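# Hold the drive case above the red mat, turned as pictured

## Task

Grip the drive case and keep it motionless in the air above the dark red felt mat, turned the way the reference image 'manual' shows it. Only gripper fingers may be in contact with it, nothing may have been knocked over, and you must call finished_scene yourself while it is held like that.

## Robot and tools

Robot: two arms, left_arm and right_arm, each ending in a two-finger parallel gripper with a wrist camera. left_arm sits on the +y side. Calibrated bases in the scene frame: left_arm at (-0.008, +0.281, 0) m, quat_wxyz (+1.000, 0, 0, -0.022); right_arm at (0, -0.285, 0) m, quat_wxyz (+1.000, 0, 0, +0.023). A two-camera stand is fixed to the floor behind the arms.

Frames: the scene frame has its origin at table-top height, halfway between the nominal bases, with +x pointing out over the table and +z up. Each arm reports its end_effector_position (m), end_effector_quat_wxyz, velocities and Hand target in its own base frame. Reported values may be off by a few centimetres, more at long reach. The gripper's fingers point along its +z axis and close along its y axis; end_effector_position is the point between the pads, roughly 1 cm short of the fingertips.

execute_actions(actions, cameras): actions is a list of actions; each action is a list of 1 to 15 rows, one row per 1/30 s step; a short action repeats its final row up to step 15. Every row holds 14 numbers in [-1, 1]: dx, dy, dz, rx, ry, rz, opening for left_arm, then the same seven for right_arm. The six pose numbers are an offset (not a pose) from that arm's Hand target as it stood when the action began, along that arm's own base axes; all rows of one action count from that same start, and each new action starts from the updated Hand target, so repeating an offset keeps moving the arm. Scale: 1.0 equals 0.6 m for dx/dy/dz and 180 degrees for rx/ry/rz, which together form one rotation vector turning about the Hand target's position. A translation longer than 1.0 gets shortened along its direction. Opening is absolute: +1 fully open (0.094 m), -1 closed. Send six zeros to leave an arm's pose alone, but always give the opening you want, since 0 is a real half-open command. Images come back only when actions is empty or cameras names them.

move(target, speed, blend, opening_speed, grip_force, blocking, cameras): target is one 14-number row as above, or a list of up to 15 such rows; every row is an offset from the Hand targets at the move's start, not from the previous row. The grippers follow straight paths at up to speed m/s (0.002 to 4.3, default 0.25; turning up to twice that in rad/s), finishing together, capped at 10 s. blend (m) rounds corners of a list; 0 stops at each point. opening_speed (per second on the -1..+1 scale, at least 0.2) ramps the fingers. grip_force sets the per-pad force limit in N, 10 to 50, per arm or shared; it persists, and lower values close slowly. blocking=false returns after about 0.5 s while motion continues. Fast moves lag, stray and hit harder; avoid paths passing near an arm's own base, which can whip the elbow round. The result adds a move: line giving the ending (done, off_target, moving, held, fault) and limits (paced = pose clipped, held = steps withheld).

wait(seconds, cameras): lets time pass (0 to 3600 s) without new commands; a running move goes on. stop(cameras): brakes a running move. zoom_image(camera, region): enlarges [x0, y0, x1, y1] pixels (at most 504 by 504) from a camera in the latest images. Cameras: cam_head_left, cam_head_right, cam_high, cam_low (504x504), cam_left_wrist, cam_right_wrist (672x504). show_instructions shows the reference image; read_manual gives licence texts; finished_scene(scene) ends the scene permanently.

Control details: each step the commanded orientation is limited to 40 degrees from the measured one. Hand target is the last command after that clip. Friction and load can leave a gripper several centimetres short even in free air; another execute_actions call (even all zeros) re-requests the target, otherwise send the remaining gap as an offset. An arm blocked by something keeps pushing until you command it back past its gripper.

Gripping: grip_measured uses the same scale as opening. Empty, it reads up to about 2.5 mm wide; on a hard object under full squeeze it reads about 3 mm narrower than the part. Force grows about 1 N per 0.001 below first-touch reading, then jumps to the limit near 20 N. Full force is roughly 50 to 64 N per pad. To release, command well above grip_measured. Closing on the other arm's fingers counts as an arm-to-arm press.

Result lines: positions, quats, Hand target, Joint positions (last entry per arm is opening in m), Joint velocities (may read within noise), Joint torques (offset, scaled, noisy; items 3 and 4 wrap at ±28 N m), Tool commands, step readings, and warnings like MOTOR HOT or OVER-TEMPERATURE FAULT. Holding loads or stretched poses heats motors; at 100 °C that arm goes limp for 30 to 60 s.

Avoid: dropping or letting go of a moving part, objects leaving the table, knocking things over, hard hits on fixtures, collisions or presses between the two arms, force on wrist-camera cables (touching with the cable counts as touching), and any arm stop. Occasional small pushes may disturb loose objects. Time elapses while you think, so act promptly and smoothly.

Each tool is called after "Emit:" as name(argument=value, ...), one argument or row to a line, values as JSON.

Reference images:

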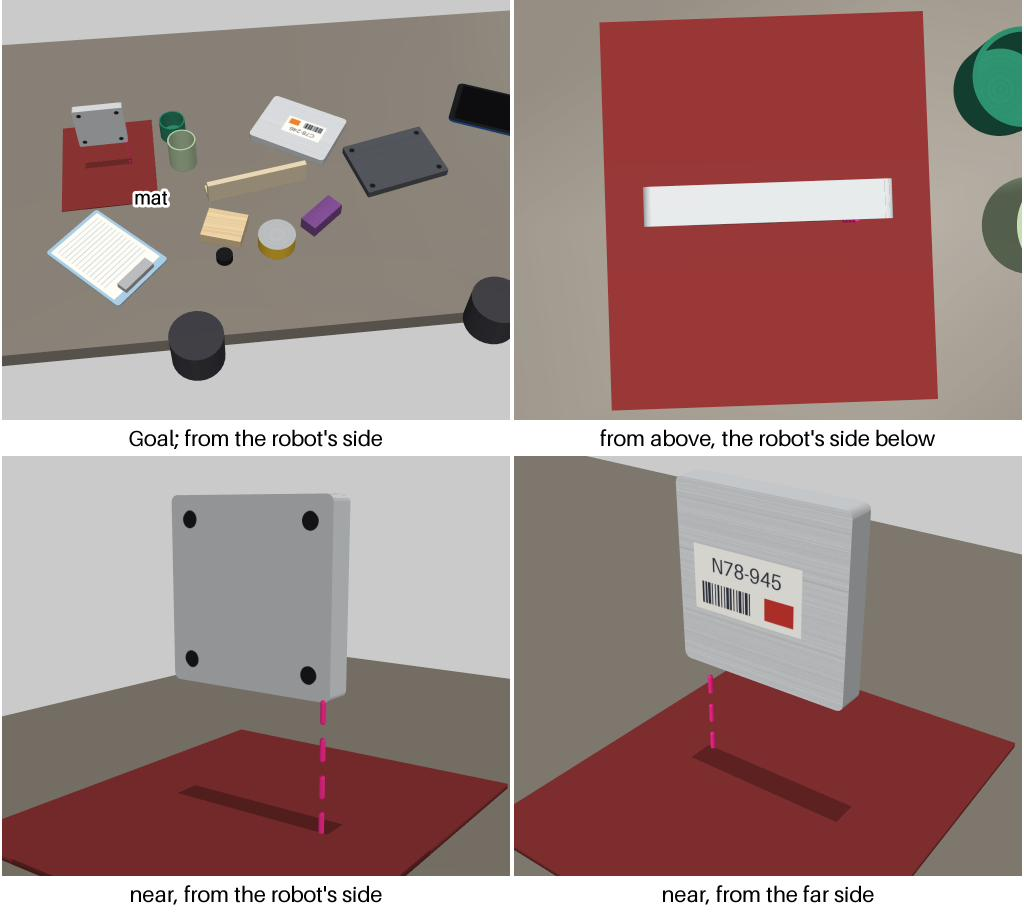

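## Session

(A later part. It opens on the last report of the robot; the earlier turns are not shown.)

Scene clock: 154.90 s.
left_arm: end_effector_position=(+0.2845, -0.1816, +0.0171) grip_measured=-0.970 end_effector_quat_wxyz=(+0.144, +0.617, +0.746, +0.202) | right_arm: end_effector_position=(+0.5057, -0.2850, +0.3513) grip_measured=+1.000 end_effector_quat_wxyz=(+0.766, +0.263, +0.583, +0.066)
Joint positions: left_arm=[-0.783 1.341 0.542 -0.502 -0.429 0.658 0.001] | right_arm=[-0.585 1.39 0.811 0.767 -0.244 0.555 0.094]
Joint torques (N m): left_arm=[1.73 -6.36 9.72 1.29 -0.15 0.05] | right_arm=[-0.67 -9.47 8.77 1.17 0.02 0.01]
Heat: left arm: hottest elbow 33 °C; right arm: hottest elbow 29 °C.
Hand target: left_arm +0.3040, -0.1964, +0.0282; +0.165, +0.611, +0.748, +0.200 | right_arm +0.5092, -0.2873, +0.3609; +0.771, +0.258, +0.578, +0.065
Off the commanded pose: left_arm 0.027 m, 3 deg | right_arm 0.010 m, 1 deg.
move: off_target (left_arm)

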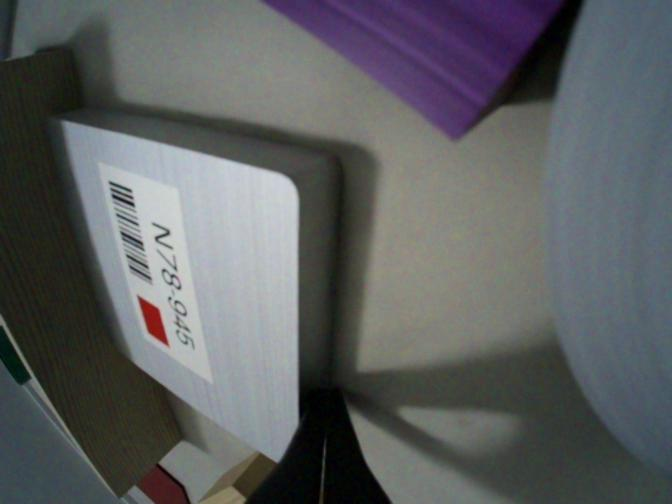

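Emit:
move(
  target=[
    [-0.04,-0.025,-0.01,0,0,0,-0.97,0,0,0,0,0,0,1],
    [0.03,-0.04,0.004,0,0,0,-0.97,0,0,0,0,0,0,1],
  ],
  speed=0.06,
  cameras=["cam_left_wrist"],
)

Scene clock: 157.73 s.
left_arm: end_effector_position=(+0.2932, -0.2073, +0.0142) grip_measured=-0.970 end_effector_quat_wxyz=(+0.143, +0.625, +0.742, +0.196) | right_arm: end_effector_position=(+0.5057, -0.2850, +0.3513) grip_measured=+1.000 end_effector_quat_wxyz=(+0.766, +0.263, +0.583, +0.066)
Joint positions: left_arm=[-0.814 1.411 0.604 -0.507 -0.422 0.643 0.001] | right_arm=[-0.585 1.39 0.811 0.767 -0.244 0.555 0.094]
Joint torques (N m): left_arm=[2.9 -7.36 10.71 0.88 -0.57 0.01] | right_arm=[-0.67 -9.47 8.79 1.14 0.03 0.01]
Heat: left arm: hottest elbow 33 °C; right arm: hottest elbow 29 °C.
Hand target: left_arm +0.3219, -0.2203, +0.0305; +0.165, +0.611, +0.748, +0.200 | right_arm +0.5092, -0.2873, +0.3609; +0.771, +0.258, +0.578, +0.065
Off the commanded pose: left_arm 0.036 m, 3 deg | right_arm 0.010 m, 1 deg.
move: off_target (left_arm)

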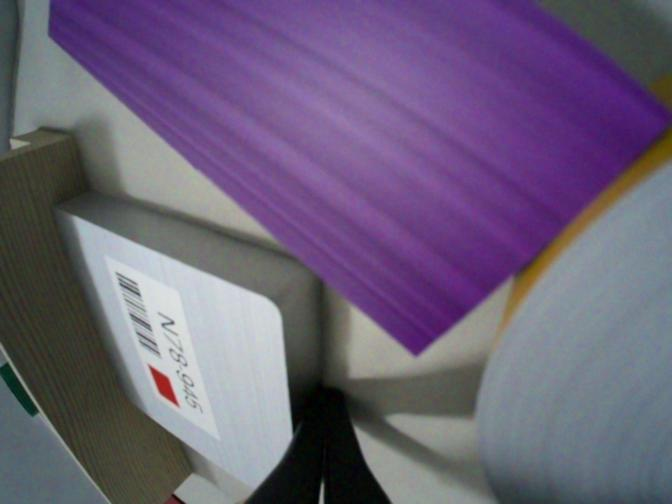

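Emit:
move(
  target=[
    [-0.04,0.03,-0.01,0,0,0,-0.97,0,0,0,0,0,0,1],
    [0.02,0.025,0.002,0,0,0,-0.97,0,0,0,0,0,0,1],
  ],
  speed=0.06,
  cameras=["cam_left_wrist"],
)

Scene clock: 160.80 s.
left_arm: end_effector_position=(+0.2928, -0.2001, +0.0137) grip_measured=-0.970 end_effector_quat_wxyz=(+0.138, +0.638, +0.735, +0.184) | right_arm: end_effector_position=(+0.5057, -0.2850, +0.3513) grip_measured=+1.000 end_effector_quat_wxyz=(+0.766, +0.263, +0.583, +0.066)
Joint positions: left_arm=[-0.784 1.392 0.59 -0.503 -0.386 0.698 0.001] | right_arm=[-0.585 1.39 0.811 0.767 -0.244 0.555 0.094]
Joint torques (N m): left_arm=[5.01 -6.77 11.19 1.47 -1.27 0.06] | right_arm=[-0.67 -9.47 8.8 1.14 0.02 0.01]
Heat: left arm: hottest elbow 33 °C; right arm: hottest elbow 29 °C.
Hand target: left_arm +0.3339, -0.2054, +0.0318; +0.165, +0.611, +0.748, +0.200 | right_arm +0.5092, -0.2873, +0.3609; +0.771, +0.258, +0.578, +0.065
Off the commanded pose: left_arm 0.045 m, 5 deg | right_arm 0.010 m, 1 deg.
move: off_target (left_arm)

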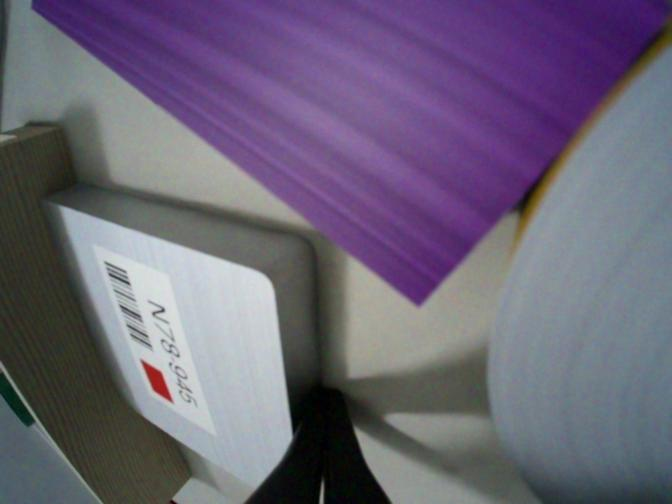

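Emit:
move(
  target=[
    [0.025,-0.012,0.002,0,0,0,-0.97,0,0,0,0,0,0,1],
    [0.025,-0.012,0.052,0,0,0,-0.97,0,0,0,0,0,0,1],
  ],
  speed=0.06,
  blend=[0.005,0],
  cameras=["cam_left_wrist","cam_low"],
)

Scene clock: 162.57 s.
left_arm: end_effector_position=(+0.2932, -0.2002, +0.0217) grip_measured=-0.970 end_effector_quat_wxyz=(+0.108, +0.647, +0.733, +0.180) | right_arm: end_effector_position=(+0.5057, -0.2850, +0.3513) grip_measured=+1.000 end_effector_quat_wxyz=(+0.766, +0.263, +0.583, +0.066)
Joint positions: left_arm=[-0.776 1.397 0.64 -0.607 -0.37 0.709 0.001] | right_arm=[-0.585 1.39 0.811 0.767 -0.244 0.555 0.094]
Joint torques (N m): left_arm=[5.19 -10.7 13 1.4 -1.83 0.04] | right_arm=[-0.62 -9.52 8.8 1.13 0.03 0.01]
Heat: left arm: hottest elbow 34 °C; right arm: hottest elbow 29 °C.
Hand target: left_arm +0.3489, -0.2125, +0.0630; +0.165, +0.611, +0.748, +0.200 | right_arm +0.5092, -0.2873, +0.3609; +0.771, +0.258, +0.578, +0.065
Off the commanded pose: left_arm 0.070 m, 8 deg | right_arm 0.010 m, 1 deg.
move: off_target (left_arm)
Images, in order (width x height): cam_low 504x504, cam_left_wrist 672x504.

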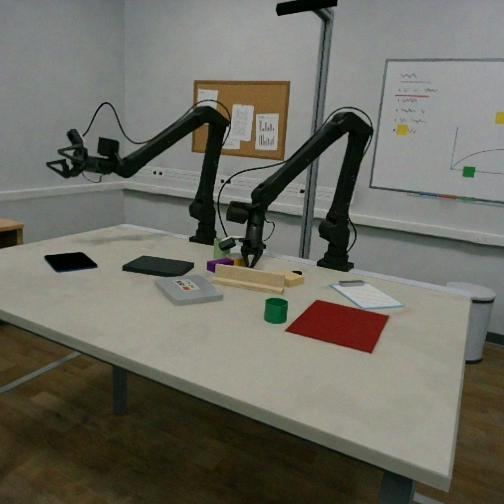

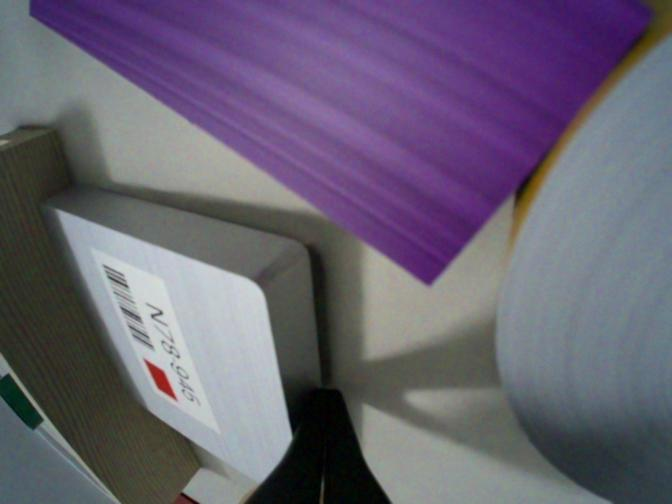

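Emit:
move(
  target=[0.006,0.001,0.07,0,0,0,-0.97,0,0,0,0,0,0,1],
  speed=0.06,
  cameras=["cam_left_wrist","cam_low"],
)

Scene clock: 165.27 s.
left_arm: end_effector_position=(+0.3072, -0.1989, +0.0775) grip_measured=-0.970 end_effector_quat_wxyz=(+0.121, +0.638, +0.737, +0.188) | right_arm: end_effector_position=(+0.5057, -0.2850, +0.3513) grip_measured=+1.000 end_effector_quat_wxyz=(+0.766, +0.263, +0.583, +0.066)
Joint positions: left_arm=[-0.753 1.293 0.719 -0.755 -0.386 0.722 0.001] | right_arm=[-0.585 1.39 0.811 0.767 -0.244 0.555 0.094]
Joint torques (N m): left_arm=[4.07 -6.89 13.2 2.06 -1.05 0.05] | right_arm=[-0.67 -9.35 8.79 1.14 0.02 0.01]
Heat: left arm: hottest elbow 35 °C; right arm: hottest elbow 29 °C.
Hand target: left_arm +0.3525, -0.2120, +0.1050; +0.165, +0.611, +0.748, +0.200 | right_arm +0.5092, -0.2873, +0.3609; +0.771, +0.258, +0.578, +0.065
Off the commanded pose: left_arm 0.055 m, 6 deg | right_arm 0.010 m, 1 deg.
move: off_target (left_arm)
Images, in order (width x height): cam_low 504x504, cam_left_wrist 672x504.

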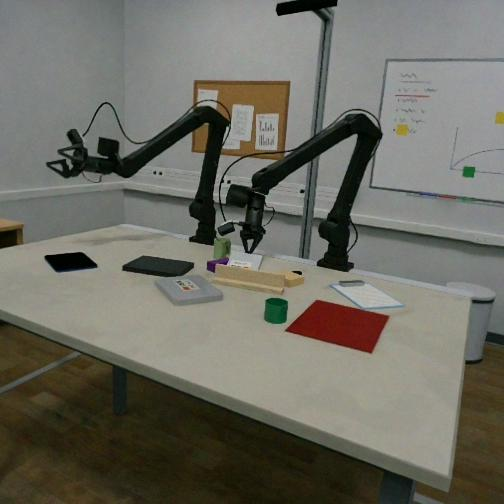

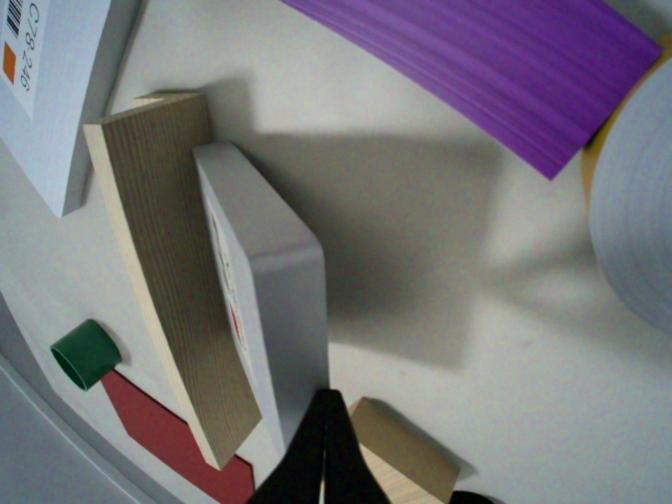

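Emit:
move(
  target=[0.02,0.01,0.012,0,0,0,-0.97,0,0,0,0,0,0,1],
  speed=0.05,
  cameras=["cam_left_wrist"],
)

Scene clock: 166.63 s.
left_arm: end_effector_position=(+0.3487, -0.1966, +0.1104) grip_measured=-0.970 end_effector_quat_wxyz=(+0.157, +0.613, +0.748, +0.201) | right_arm: end_effector_position=(+0.5057, -0.2850, +0.3513) grip_measured=+1.000 end_effector_quat_wxyz=(+0.766, +0.263, +0.583, +0.066)
Joint positions: left_arm=[-0.681 1.286 0.791 -0.737 -0.398 0.761 0.001] | right_arm=[-0.585 1.39 0.811 0.767 -0.244 0.555 0.094]
Joint torques (N m): left_arm=[1.44 -5.36 10.58 1.7 -0.02 0.01] | right_arm=[-0.67 -9.47 8.79 1.16 0.02 0.01]
Heat: left arm: hottest elbow 35 °C; right arm: hottest elbow 29 °C.
Hand target: left_arm +0.3645, -0.2059, +0.1122; +0.165, +0.611, +0.748, +0.200 | right_arm +0.5092, -0.2873, +0.3609; +0.771, +0.258, +0.578, +0.065
Off the commanded pose: left_arm 0.019 m, 1 deg | right_arm 0.010 m, 1 deg.
move: off_target (left_arm)

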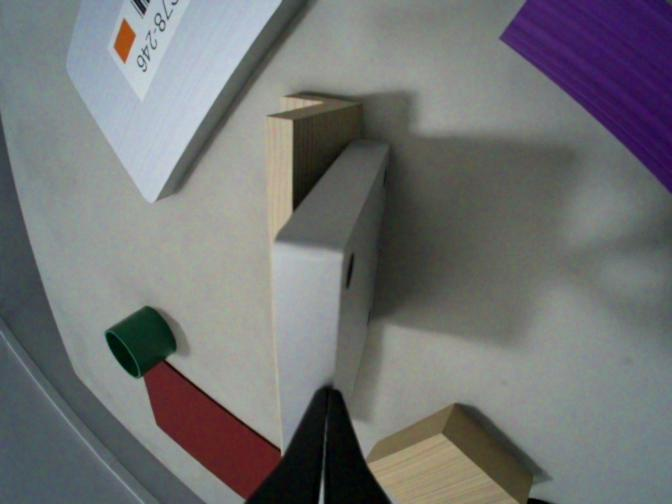

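Emit:
move(
  target=[0.023,0.007,0.006,0,0,0,-0.97,0,0,0,0,0,0,1],
  speed=0.04,
  cameras=["cam_left_wrist","cam_low"],
)

Scene clock: 167.90 s.
left_arm: end_effector_position=(+0.3652, -0.1939, +0.1148) grip_measured=-0.970 end_effector_quat_wxyz=(+0.161, +0.611, +0.748, +0.203) | right_arm: end_effector_position=(+0.5057, -0.2850, +0.3513) grip_measured=+1.000 end_effector_quat_wxyz=(+0.766, +0.263, +0.583, +0.066)
Joint positions: left_arm=[-0.648 1.306 0.818 -0.724 -0.391 0.794 0.001] | right_arm=[-0.585 1.39 0.811 0.767 -0.244 0.555 0.094]
Joint torques (N m): left_arm=[1.67 -6.3 10.39 1.43 0.15 -0.01] | right_arm=[-0.73 -9.35 8.79 1.14 0.02 0.01]
Heat: left arm: hottest elbow 35 °C; right arm: hottest elbow 29 °C.
Hand target: left_arm +0.3783, -0.2017, +0.1158; +0.165, +0.611, +0.748, +0.200 | right_arm +0.5092, -0.2873, +0.3609; +0.771, +0.258, +0.578, +0.065
Off the commanded pose: left_arm 0.015 m, 1 deg | right_arm 0.010 m, 1 deg.
move: off_target (left_arm)
Images, in order (width x height): cam_low 504x504, cam_left_wrist 672x504.

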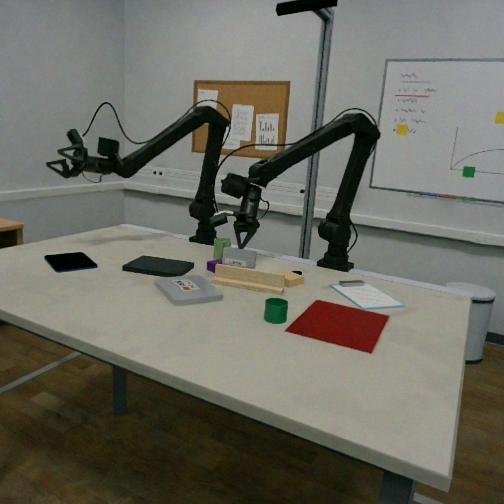

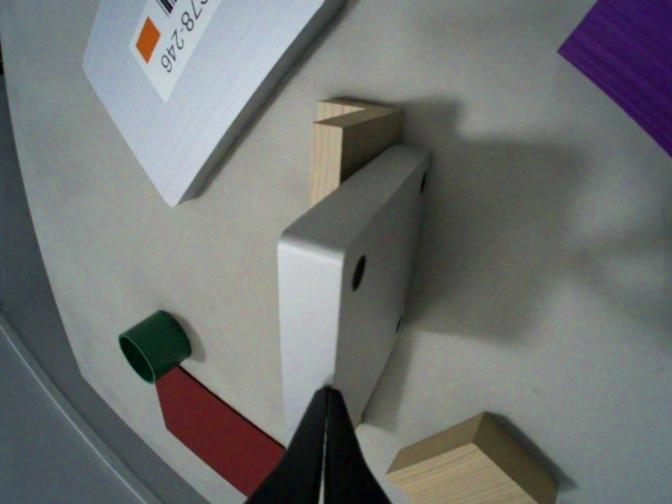

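Emit:
move(
  target=[0.013,0.003,0.001,0,0,0,-0.97,0,0,0,0,0,0,1],
  speed=0.03,
  cameras=["cam_left_wrist"],
)

Scene clock: 169.87 s.
left_arm: end_effector_position=(+0.3738, -0.1924, +0.1158) grip_measured=-0.970 end_effector_quat_wxyz=(+0.162, +0.610, +0.748, +0.204) | right_arm: end_effector_position=(+0.5057, -0.2850, +0.3513) grip_measured=+1.000 end_effector_quat_wxyz=(+0.766, +0.263, +0.583, +0.066)
Joint positions: left_arm=[-0.631 1.319 0.832 -0.716 -0.386 0.81 0.001] | right_arm=[-0.585 1.39 0.811 0.767 -0.244 0.555 0.094]
Joint torques (N m): left_arm=[1.85 -6.77 10.28 1.11 0.23 -0.02] | right_arm=[-0.67 -9.41 8.8 1.17 0.02 0.01]
Heat: left arm: hottest elbow 35 °C; right arm: hottest elbow 29 °C.
Hand target: left_arm +0.3862, -0.2000, +0.1164; +0.165, +0.611, +0.748, +0.200 | right_arm +0.5092, -0.2873, +0.3609; +0.771, +0.258, +0.578, +0.065
Off the commanded pose: left_arm 0.014 m, 1 deg | right_arm 0.010 m, 1 deg.
move: off_target (left_arm)

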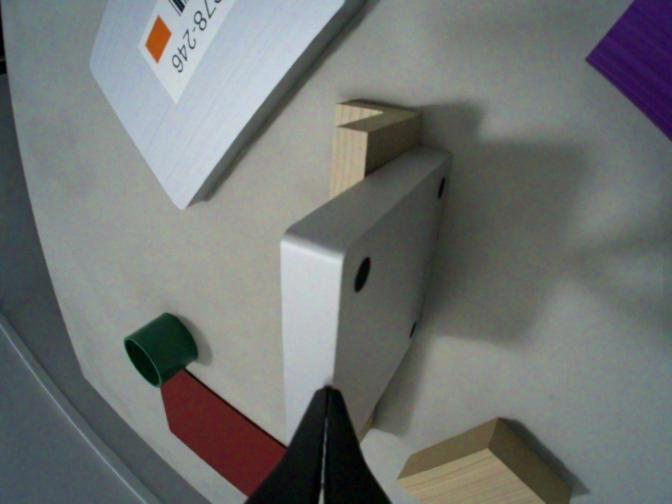

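Emit:
move(
  target=[-0.018,0.001,0.002,0,0,0,-0.97,0,0,0,0,0,0,1],
  speed=0.02,
  cameras=["cam_left_wrist"],
)

Scene clock: 171.87 s.
left_arm: end_effector_position=(+0.3738, -0.1924, +0.1159) grip_measured=-0.970 end_effector_quat_wxyz=(+0.162, +0.610, +0.748, +0.204) | right_arm: end_effector_position=(+0.5057, -0.2850, +0.3513) grip_measured=+1.000 end_effector_quat_wxyz=(+0.766, +0.263, +0.583, +0.066)
Joint positions: left_arm=[-0.631 1.319 0.832 -0.716 -0.386 0.81 0.001] | right_arm=[-0.585 1.39 0.811 0.767 -0.244 0.555 0.094]
Joint torques (N m): left_arm=[0.26 -8.76 8.94 0.88 0 -0.15] | right_arm=[-0.62 -9.52 8.8 1.18 0.02 0.01]
Heat: left arm: hottest elbow 35 °C; right arm: hottest elbow 29 °C.
Hand target: left_arm +0.3754, -0.1994, +0.1176; +0.165, +0.611, +0.748, +0.200 | right_arm +0.5092, -0.2873, +0.3609; +0.771, +0.258, +0.578, +0.065
Off the commanded pose: left_arm 0.007 m, 1 deg | right_arm 0.010 m, 1 deg.
move: done

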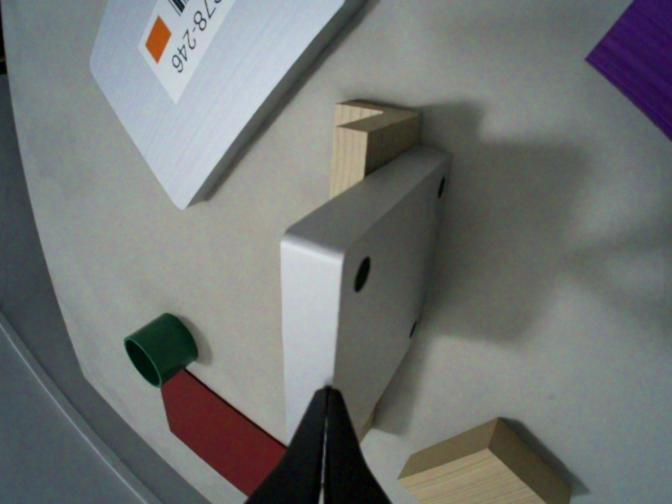

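Emit:
move(
  target=[-0.02,0.001,0.003,0,0,0,-0.97,0,0,0,0,0,0,1],
  speed=0.02,
  cameras=["cam_left_wrist"],
)

Scene clock: 173.07 s.
left_arm: end_effector_position=(+0.3690, -0.1977, +0.1188) grip_measured=-0.970 end_effector_quat_wxyz=(+0.166, +0.610, +0.748, +0.201) | right_arm: end_effector_position=(+0.5057, -0.2850, +0.3513) grip_measured=+1.000 end_effector_quat_wxyz=(+0.766, +0.263, +0.583, +0.066)
Joint positions: left_arm=[-0.648 1.309 0.832 -0.724 -0.386 0.793 0.001] | right_arm=[-0.585 1.39 0.811 0.767 -0.244 0.555 0.094]
Joint torques (N m): left_arm=[0.38 -10.29 7.65 0.77 -0.26 -0.15] | right_arm=[-0.67 -9.47 8.8 1.13 0.02 0.01]
Heat: left arm: hottest elbow 35 °C; right arm: hottest elbow 29 °C.
Hand target: left_arm +0.3632, -0.1987, +0.1193; +0.165, +0.611, +0.748, +0.200 | right_arm +0.5092, -0.2873, +0.3609; +0.771, +0.258, +0.578, +0.065
Off the commanded pose: left_arm 0.006 m, 0 deg | right_arm 0.010 m, 1 deg.
move: done

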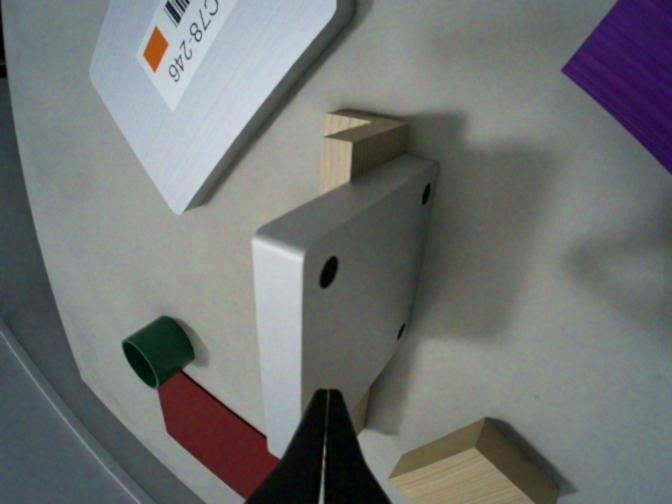

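Emit:
move(
  target=[
    [-0.015,0,0.01,0,0,0,-0.97,0,0,0,0,0,0,1],
    [-0.03,0.0,0.16,0,0,0,-0.97,0,0,0,0,0,0,1],
  ],
  speed=0.1,
  blend=[0.004,0],
  cameras=["all"],
)

Scene clock: 174.90 s.
left_arm: end_effector_position=(+0.3358, -0.1861, +0.1909) grip_measured=-0.970 end_effector_quat_wxyz=(+0.141, +0.617, +0.749, +0.199) | right_arm: end_effector_position=(+0.5057, -0.2850, +0.3513) grip_measured=+1.000 end_effector_quat_wxyz=(+0.766, +0.263, +0.583, +0.066)
Joint positions: left_arm=[-0.68 1.171 0.93 -1.026 -0.395 0.759 0.001] | right_arm=[-0.585 1.39 0.811 0.767 -0.244 0.555 0.094]
Joint torques (N m): left_arm=[0.21 -7.53 12.56 0.53 -0.35 -0.18] | right_arm=[-0.67 -9.47 8.79 1.17 0.02 0.01]
Heat: left arm: hottest elbow 35 °C; right arm: hottest elbow 29 °C.
Hand target: left_arm +0.3454, -0.1987, +0.2153; +0.165, +0.611, +0.748, +0.200 | right_arm +0.5092, -0.2873, +0.3609; +0.771, +0.258, +0.578, +0.065
Off the commanded pose: left_arm 0.029 m, 3 deg | right_arm 0.010 m, 1 deg.
move: off_target (left_arm)

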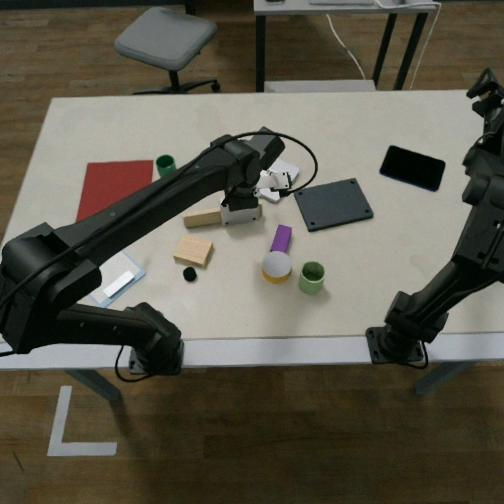

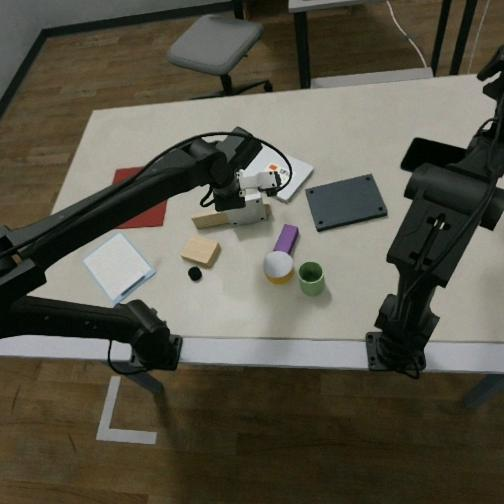

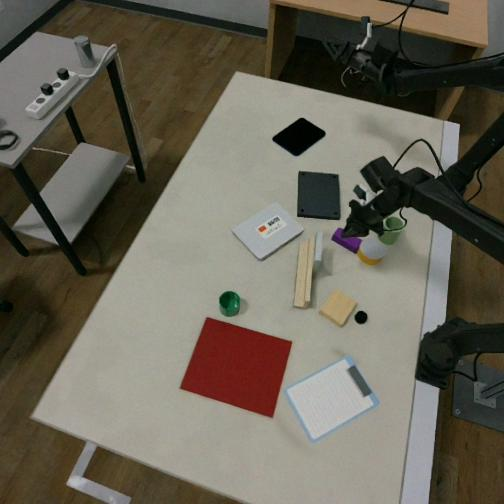

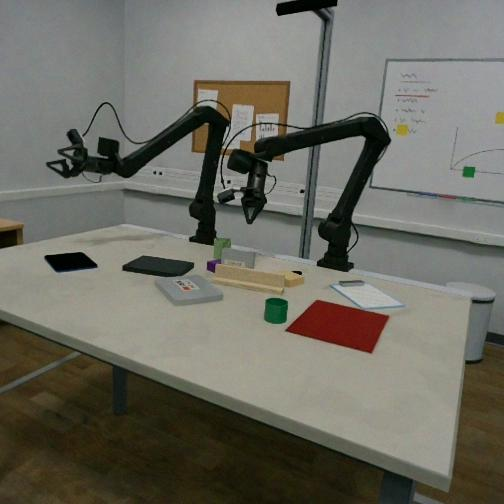

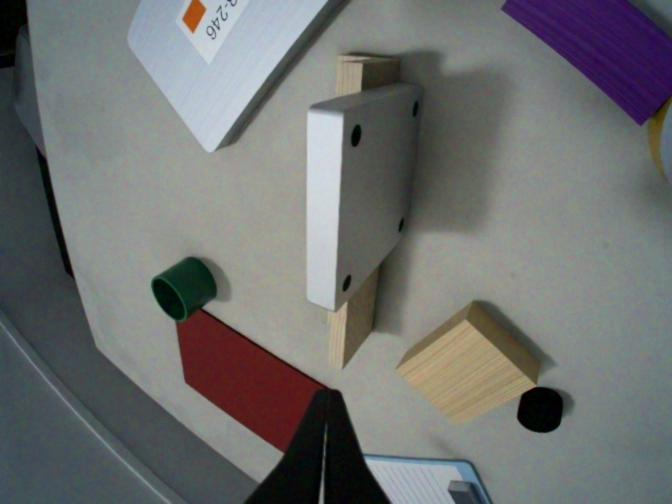

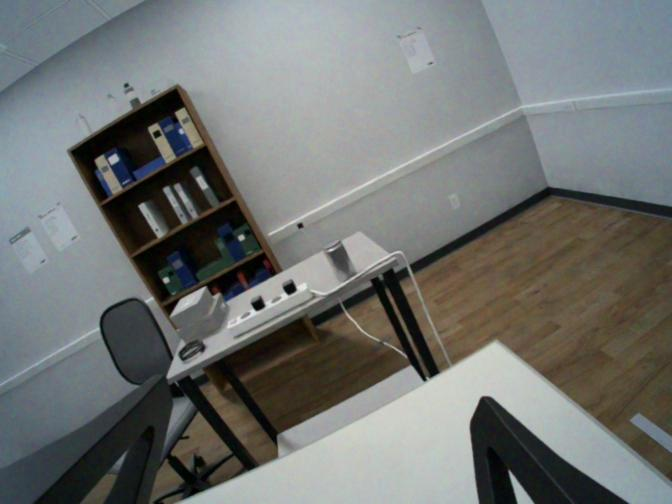

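Emit:
move(
  target=[0.071,0.0112,0.025,-0.0345,0.1633,0.0075,0.5,0,0,0,0,0,0,1],
  speed=0.12,
  cameras=["cam_left_wrist"],
)

Scene clock: 180.03 s.
left_arm: end_effector_position=(+0.3723, -0.1875, +0.2136) grip_measured=+0.498 end_effector_quat_wxyz=(-0.017, +0.623, +0.782, -0.002) | right_arm: end_effector_position=(+0.5057, -0.2850, +0.3513) grip_measured=+1.000 end_effector_quat_wxyz=(+0.766, +0.263, +0.583, +0.066)
Joint positions: left_arm=[-0.467 1.459 1.32 -1.466 -0.004 0.878 0.07] | right_arm=[-0.585 1.39 0.811 0.767 -0.244 0.555 0.094]
Joint torques (N m): left_arm=[1.49 -11.22 12.44 -0.02 0.18 0.03] | right_arm=[-0.67 -9.47 8.79 1.14 0.02 0.01]
Heat: left arm: hottest elbow 36 °C; right arm: hottest elbow 29 °C.
Hand target: left_arm +0.3879, -0.1920, +0.2304; +0.000, +0.623, +0.782, +0.000 | right_arm +0.5092, -0.2873, +0.3609; +0.771, +0.258, +0.578, +0.065
Off the commanded pose: left_arm 0.023 m, 2 deg | right_arm 0.010 m, 1 deg.
move: off_target (left_arm)

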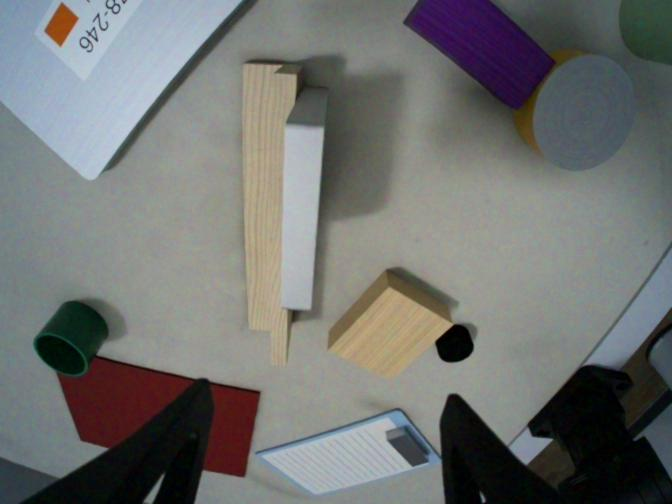

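Emit:
move(
  target=[0.012,-0.001,-0.155,0,0,-0.004,0.5,0,0,0,0,0,0,1],
  speed=0.1,
  cameras=["cam_left_wrist"],
)

Scene clock: 183.10 s.
left_arm: end_effector_position=(+0.3922, -0.1957, +0.1424) grip_measured=+0.498 end_effector_quat_wxyz=(+0.000, +0.629, +0.778, +0.002) | right_arm: end_effector_position=(+0.5057, -0.2850, +0.3513) grip_measured=+1.000 end_effector_quat_wxyz=(+0.766, +0.263, +0.583, +0.066)
Joint positions: left_arm=[-0.463 1.534 1.211 -1.247 -0.004 0.897 0.07] | right_arm=[-0.585 1.39 0.811 0.767 -0.244 0.555 0.094]
Joint torques (N m): left_arm=[1.79 -12.81 7.45 0.69 0.15 0.08] | right_arm=[-0.67 -9.47 8.77 1.17 0.02 0.01]
Heat: left arm: hottest elbow 36 °C; right arm: hottest elbow 29 °C.
Hand target: left_arm +0.3952, -0.1926, +0.1374; +0.000, +0.628, +0.778, +0.000 | right_arm +0.5092, -0.2873, +0.3609; +0.771, +0.258, +0.578, +0.065
Off the commanded pose: left_arm 0.007 m, 0 deg | right_arm 0.010 m, 1 deg.
move: done

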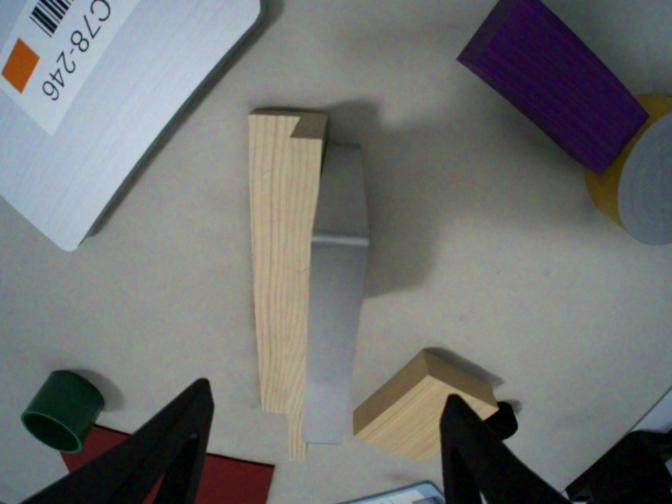

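Emit:
move(
  target=[-0.002,0.003,-0.079,0,0,0,0.5,0,0,0,0,0,0,1],
  speed=0.06,
  cameras=["cam_left_wrist","cam_low"],
)

Scene clock: 184.97 s.
left_arm: end_effector_position=(+0.3920, -0.1944, +0.0965) grip_measured=+0.498 end_effector_quat_wxyz=(+0.002, +0.629, +0.778, +0.002) | right_arm: end_effector_position=(+0.5057, -0.2850, +0.3513) grip_measured=+1.000 end_effector_quat_wxyz=(+0.766, +0.263, +0.583, +0.066)
Joint positions: left_arm=[-0.461 1.575 1.13 -1.12 -0.003 0.899 0.07] | right_arm=[-0.585 1.39 0.811 0.767 -0.244 0.555 0.094]
Joint torques (N m): left_arm=[1.73 -11.81 7.15 0.68 0.13 0.03] | right_arm=[-0.73 -9.47 8.77 1.16 0.02 0.01]
Heat: left arm: hottest elbow 36 °C; right arm: hottest elbow 29 °C.
Hand target: left_arm +0.3940, -0.1908, +0.0900; +0.000, +0.628, +0.778, +0.000 | right_arm +0.5092, -0.2873, +0.3609; +0.771, +0.258, +0.578, +0.065
Off the commanded pose: left_arm 0.008 m, 0 deg | right_arm 0.010 m, 1 deg.
move: done
Images, in order (width x height): cam_low 504x504, cam_left_wrist 672x504.

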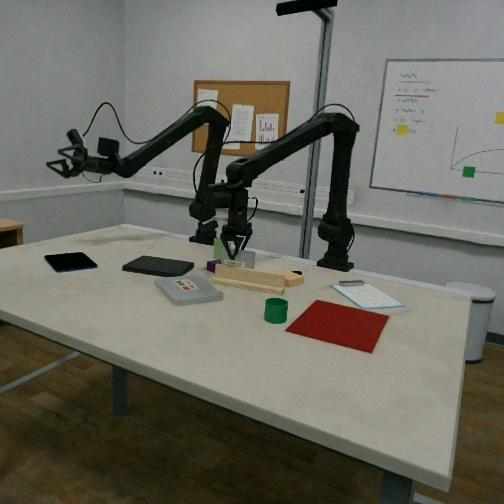

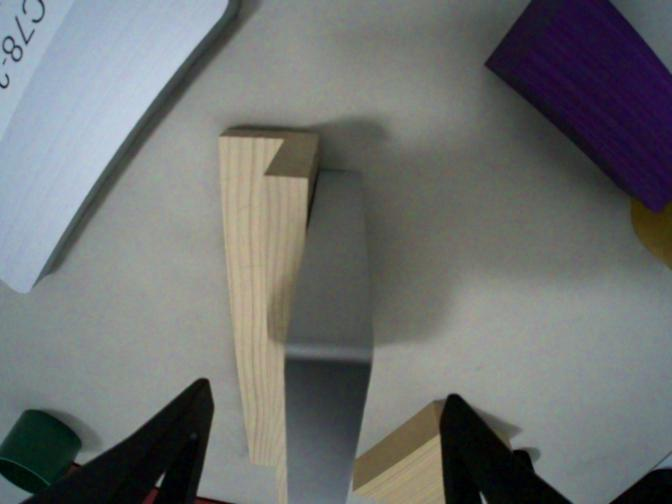

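Emit:
move(
  target=[0,0,0,0,0,0,-0.8,0,0,0,0,0,0,1],
  opening_speed=0.6,
  grip_force=50,
  cameras=["cam_left_wrist","cam_low"],
)

Scene clock: 187.57 s.
left_arm: end_effector_position=(+0.3921, -0.1944, +0.0965) grip_measured=-0.658 end_effector_quat_wxyz=(+0.002, +0.629, +0.777, +0.002) | right_arm: end_effector_position=(+0.5057, -0.2850, +0.3513) grip_measured=+1.000 end_effector_quat_wxyz=(+0.766, +0.263, +0.583, +0.066)
Joint positions: left_arm=[-0.461 1.575 1.13 -1.12 -0.003 0.9 0.016] | right_arm=[-0.585 1.39 0.811 0.767 -0.244 0.555 0.094]
Joint torques (N m): left_arm=[1.55 -12.45 7.12 0.65 0.15 0.07] | right_arm=[-0.73 -9.47 8.77 1.14 0.02 0.02]
Heat: left arm: hottest elbow 35 °C; right arm: hottest elbow 29 °C.
Hand target: left_arm +0.3940, -0.1908, +0.0900; +0.000, +0.628, +0.778, +0.000 | right_arm +0.5092, -0.2873, +0.3609; +0.771, +0.258, +0.578, +0.065
Off the commanded pose: left_arm 0.008 m, 0 deg | right_arm 0.010 m, 1 deg.
move: done
Images, in order (width x height): cam_low 504x504, cam_left_wrist 672x504.

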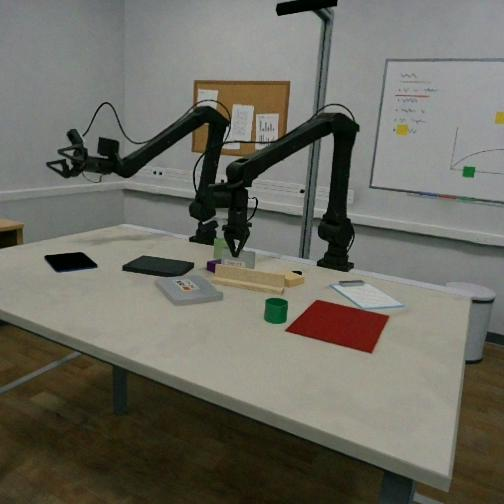

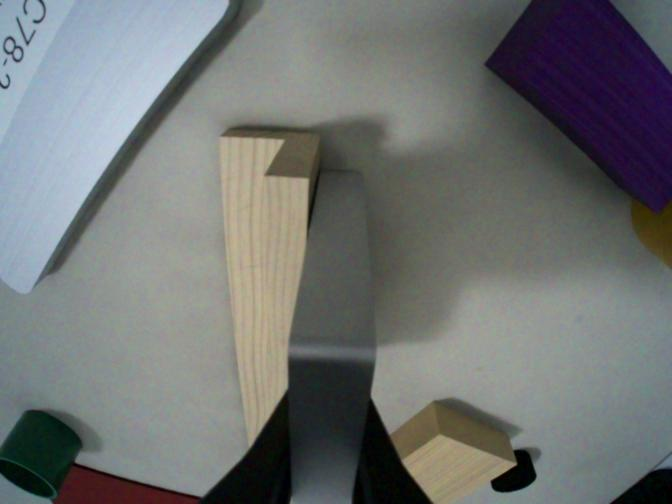

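Emit:
move(
  target=[-0.008,0,0.22,0,0,0,-0.8,0,0,0,0,0,0,1],
  speed=0.1,
  cameras=["all"],
)

Scene clock: 191.77 s.
left_arm: end_effector_position=(+0.3736, -0.1854, +0.1936) grip_measured=-0.659 end_effector_quat_wxyz=(-0.031, +0.629, +0.777, -0.006) | right_arm: end_effector_position=(+0.5057, -0.2850, +0.3513) grip_measured=+1.000 end_effector_quat_wxyz=(+0.766, +0.263, +0.583, +0.066)
Joint positions: left_arm=[-0.461 1.487 1.296 -1.444 -0.002 0.9 0.016] | right_arm=[-0.585 1.39 0.811 0.767 -0.244 0.555 0.094]
Joint torques (N m): left_arm=[1.32 -13.39 12.79 -0.32 0.11 -0.03] | right_arm=[-0.62 -9.47 8.8 1.11 0.02 0.01]
Heat: left arm: hottest elbow 35 °C; right arm: hottest elbow 29 °C.
Hand target: left_arm +0.3892, -0.1907, +0.2220; +0.000, +0.628, +0.778, +0.000 | right_arm +0.5092, -0.2873, +0.3609; +0.771, +0.258, +0.578, +0.065
Off the commanded pose: left_arm 0.033 m, 4 deg | right_arm 0.010 m, 1 deg.
move: off_target (left_arm)

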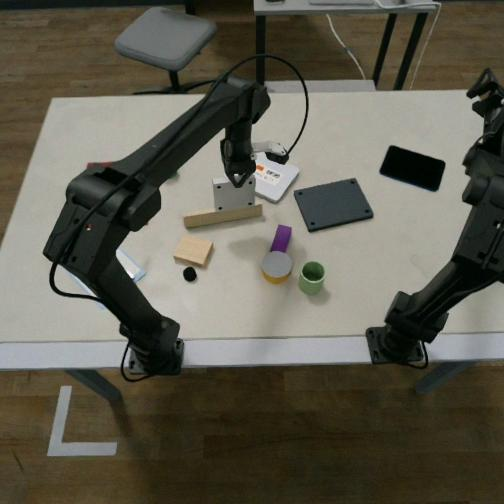

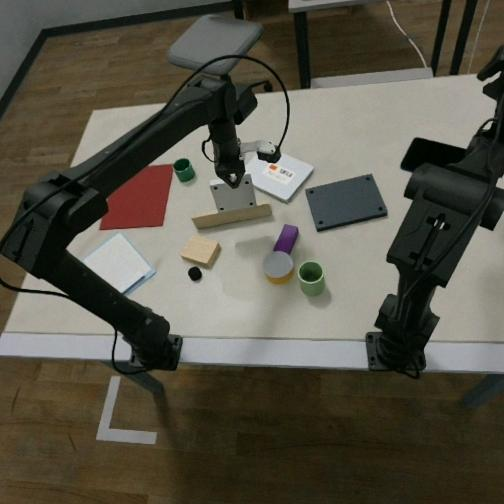

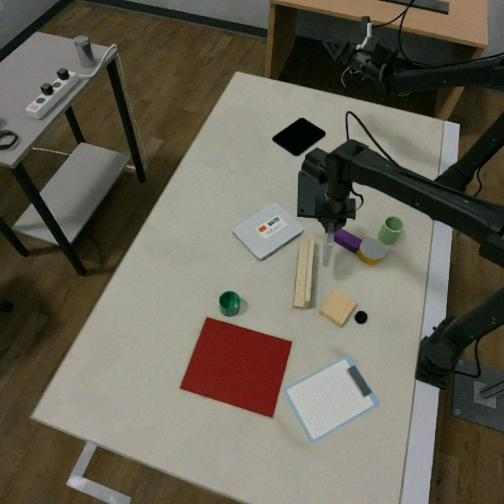

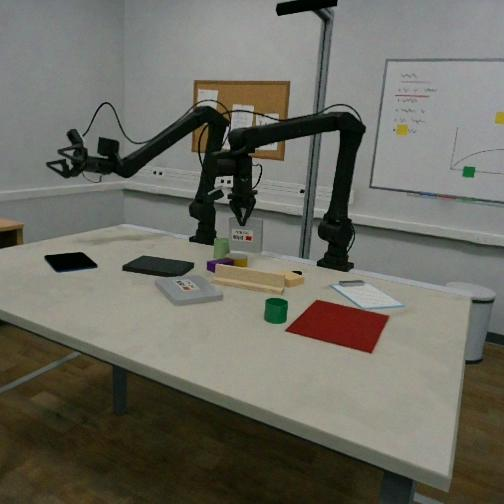

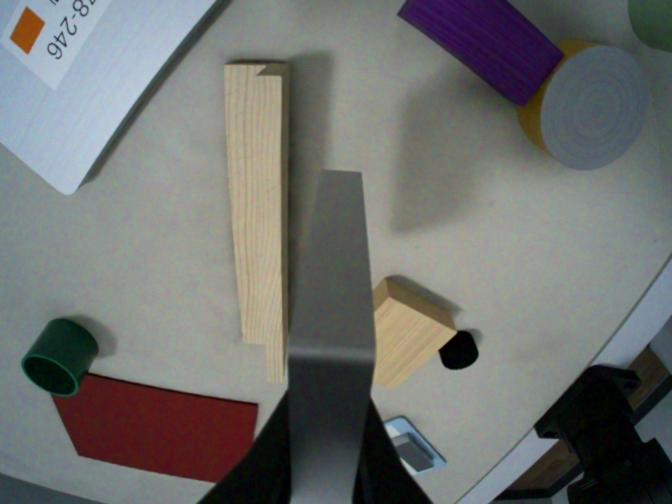

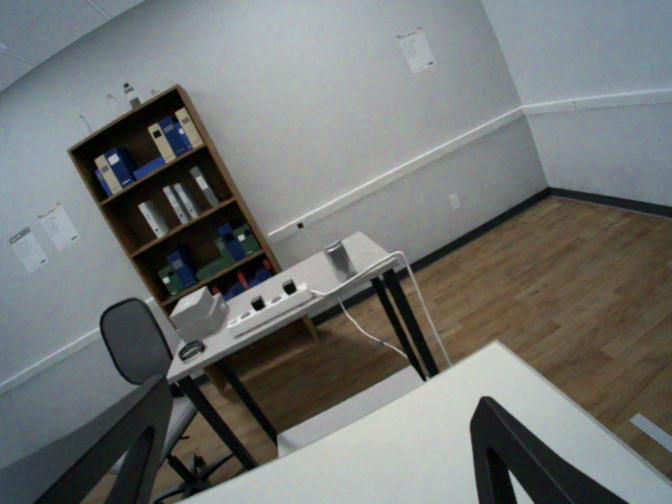

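Emit:
move(
  target=[
    [0.02,0.1,0.0967,0,0,-0.01,-0.8,0,0,0,0,0,0,1],
    [0.1,0.45,0.0967,0,0,-0.0428,-0.8,0,0,0,0,0,0,1],
  ],
  speed=0.18,
  blend=[0.05,0],
  cameras=["all"],
)

Scene clock: 197.20 s.
left_arm: end_effector_position=(+0.4338, +0.0782, +0.2555) grip_measured=-0.659 end_effector_quat_wxyz=(-0.017, +0.674, +0.738, -0.020) | right_arm: end_effector_position=(+0.5057, -0.2850, +0.3513) grip_measured=+1.000 end_effector_quat_wxyz=(+0.766, +0.263, +0.583, +0.066)
Joint positions: left_arm=[0.178 1.525 1.501 -1.601 -0.003 1.659 0.016] | right_arm=[-0.585 1.39 0.811 0.767 -0.244 0.555 0.094]
Joint torques (N m): left_arm=[0.97 -13.16 13.15 -0.34 0.15 0.05] | right_arm=[-0.73 -9.47 8.79 1.17 0.02 0.01]
Heat: left arm: hottest elbow 36 °C; right arm: hottest elbow 29 °C.
Hand target: left_arm +0.4491, +0.0792, +0.2798; +0.000, +0.679, +0.734, +0.000 | right_arm +0.5092, -0.2873, +0.3609; +0.771, +0.258, +0.578, +0.065
Off the commanded pose: left_arm 0.029 m, 3 deg | right_arm 0.010 m, 1 deg.
move: off_target (left_arm); blend cut to 0.0421 m at target 1

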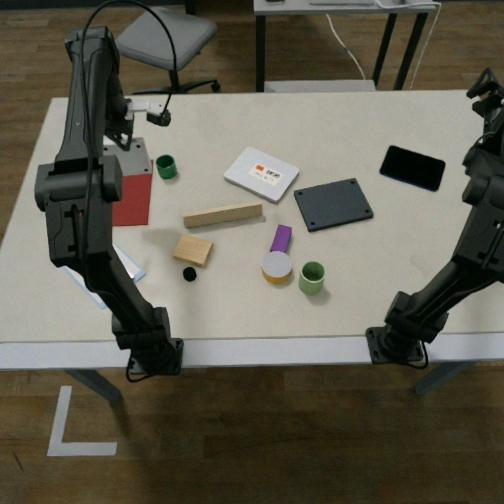

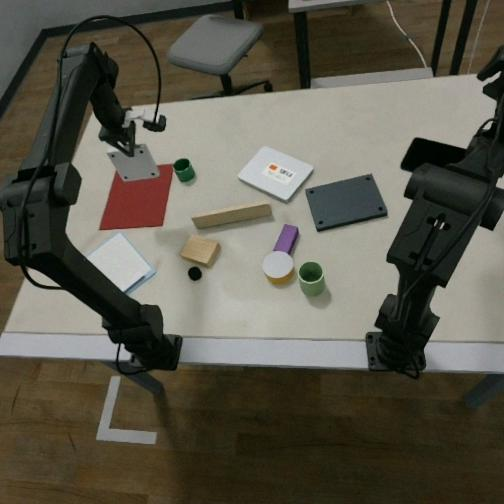

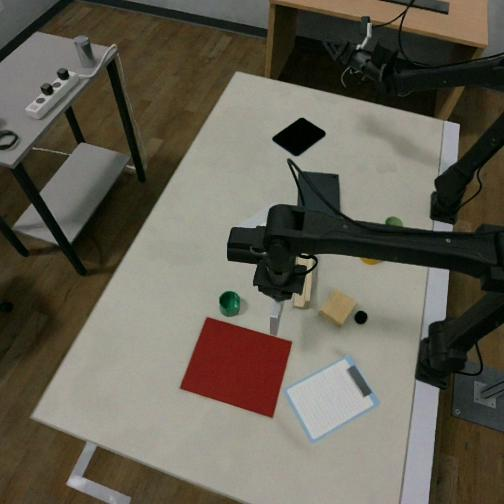

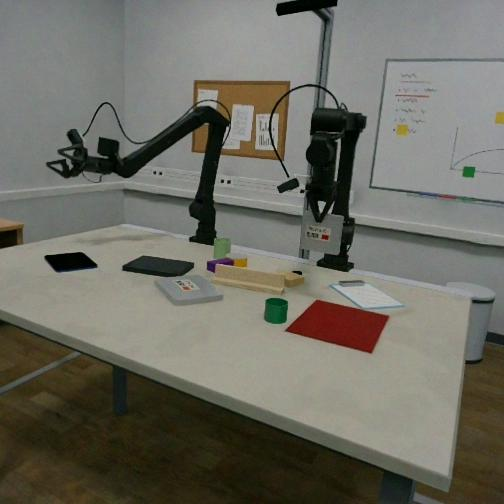

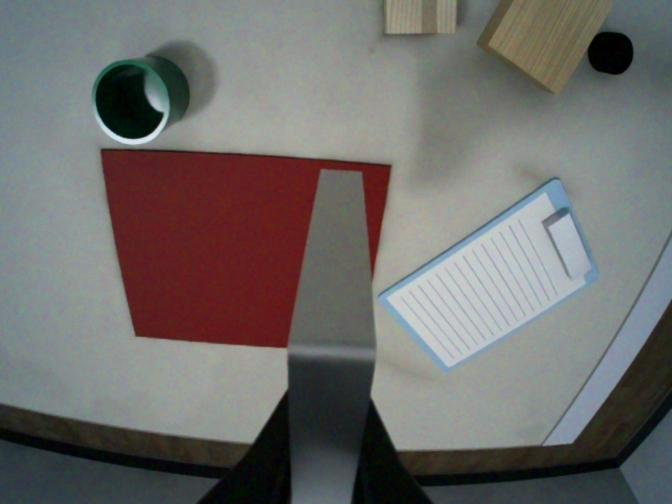

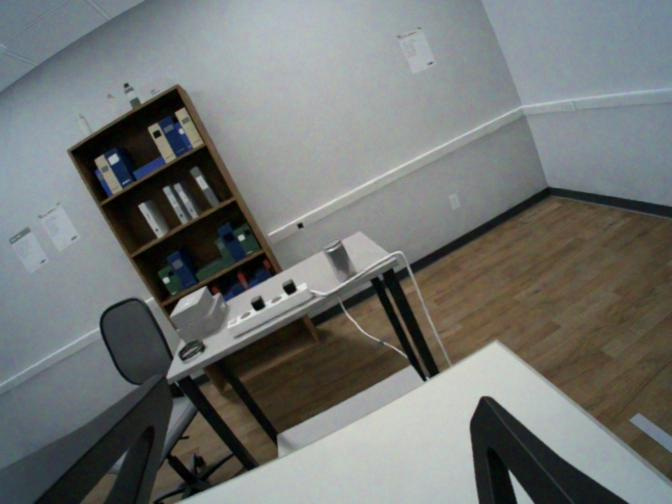

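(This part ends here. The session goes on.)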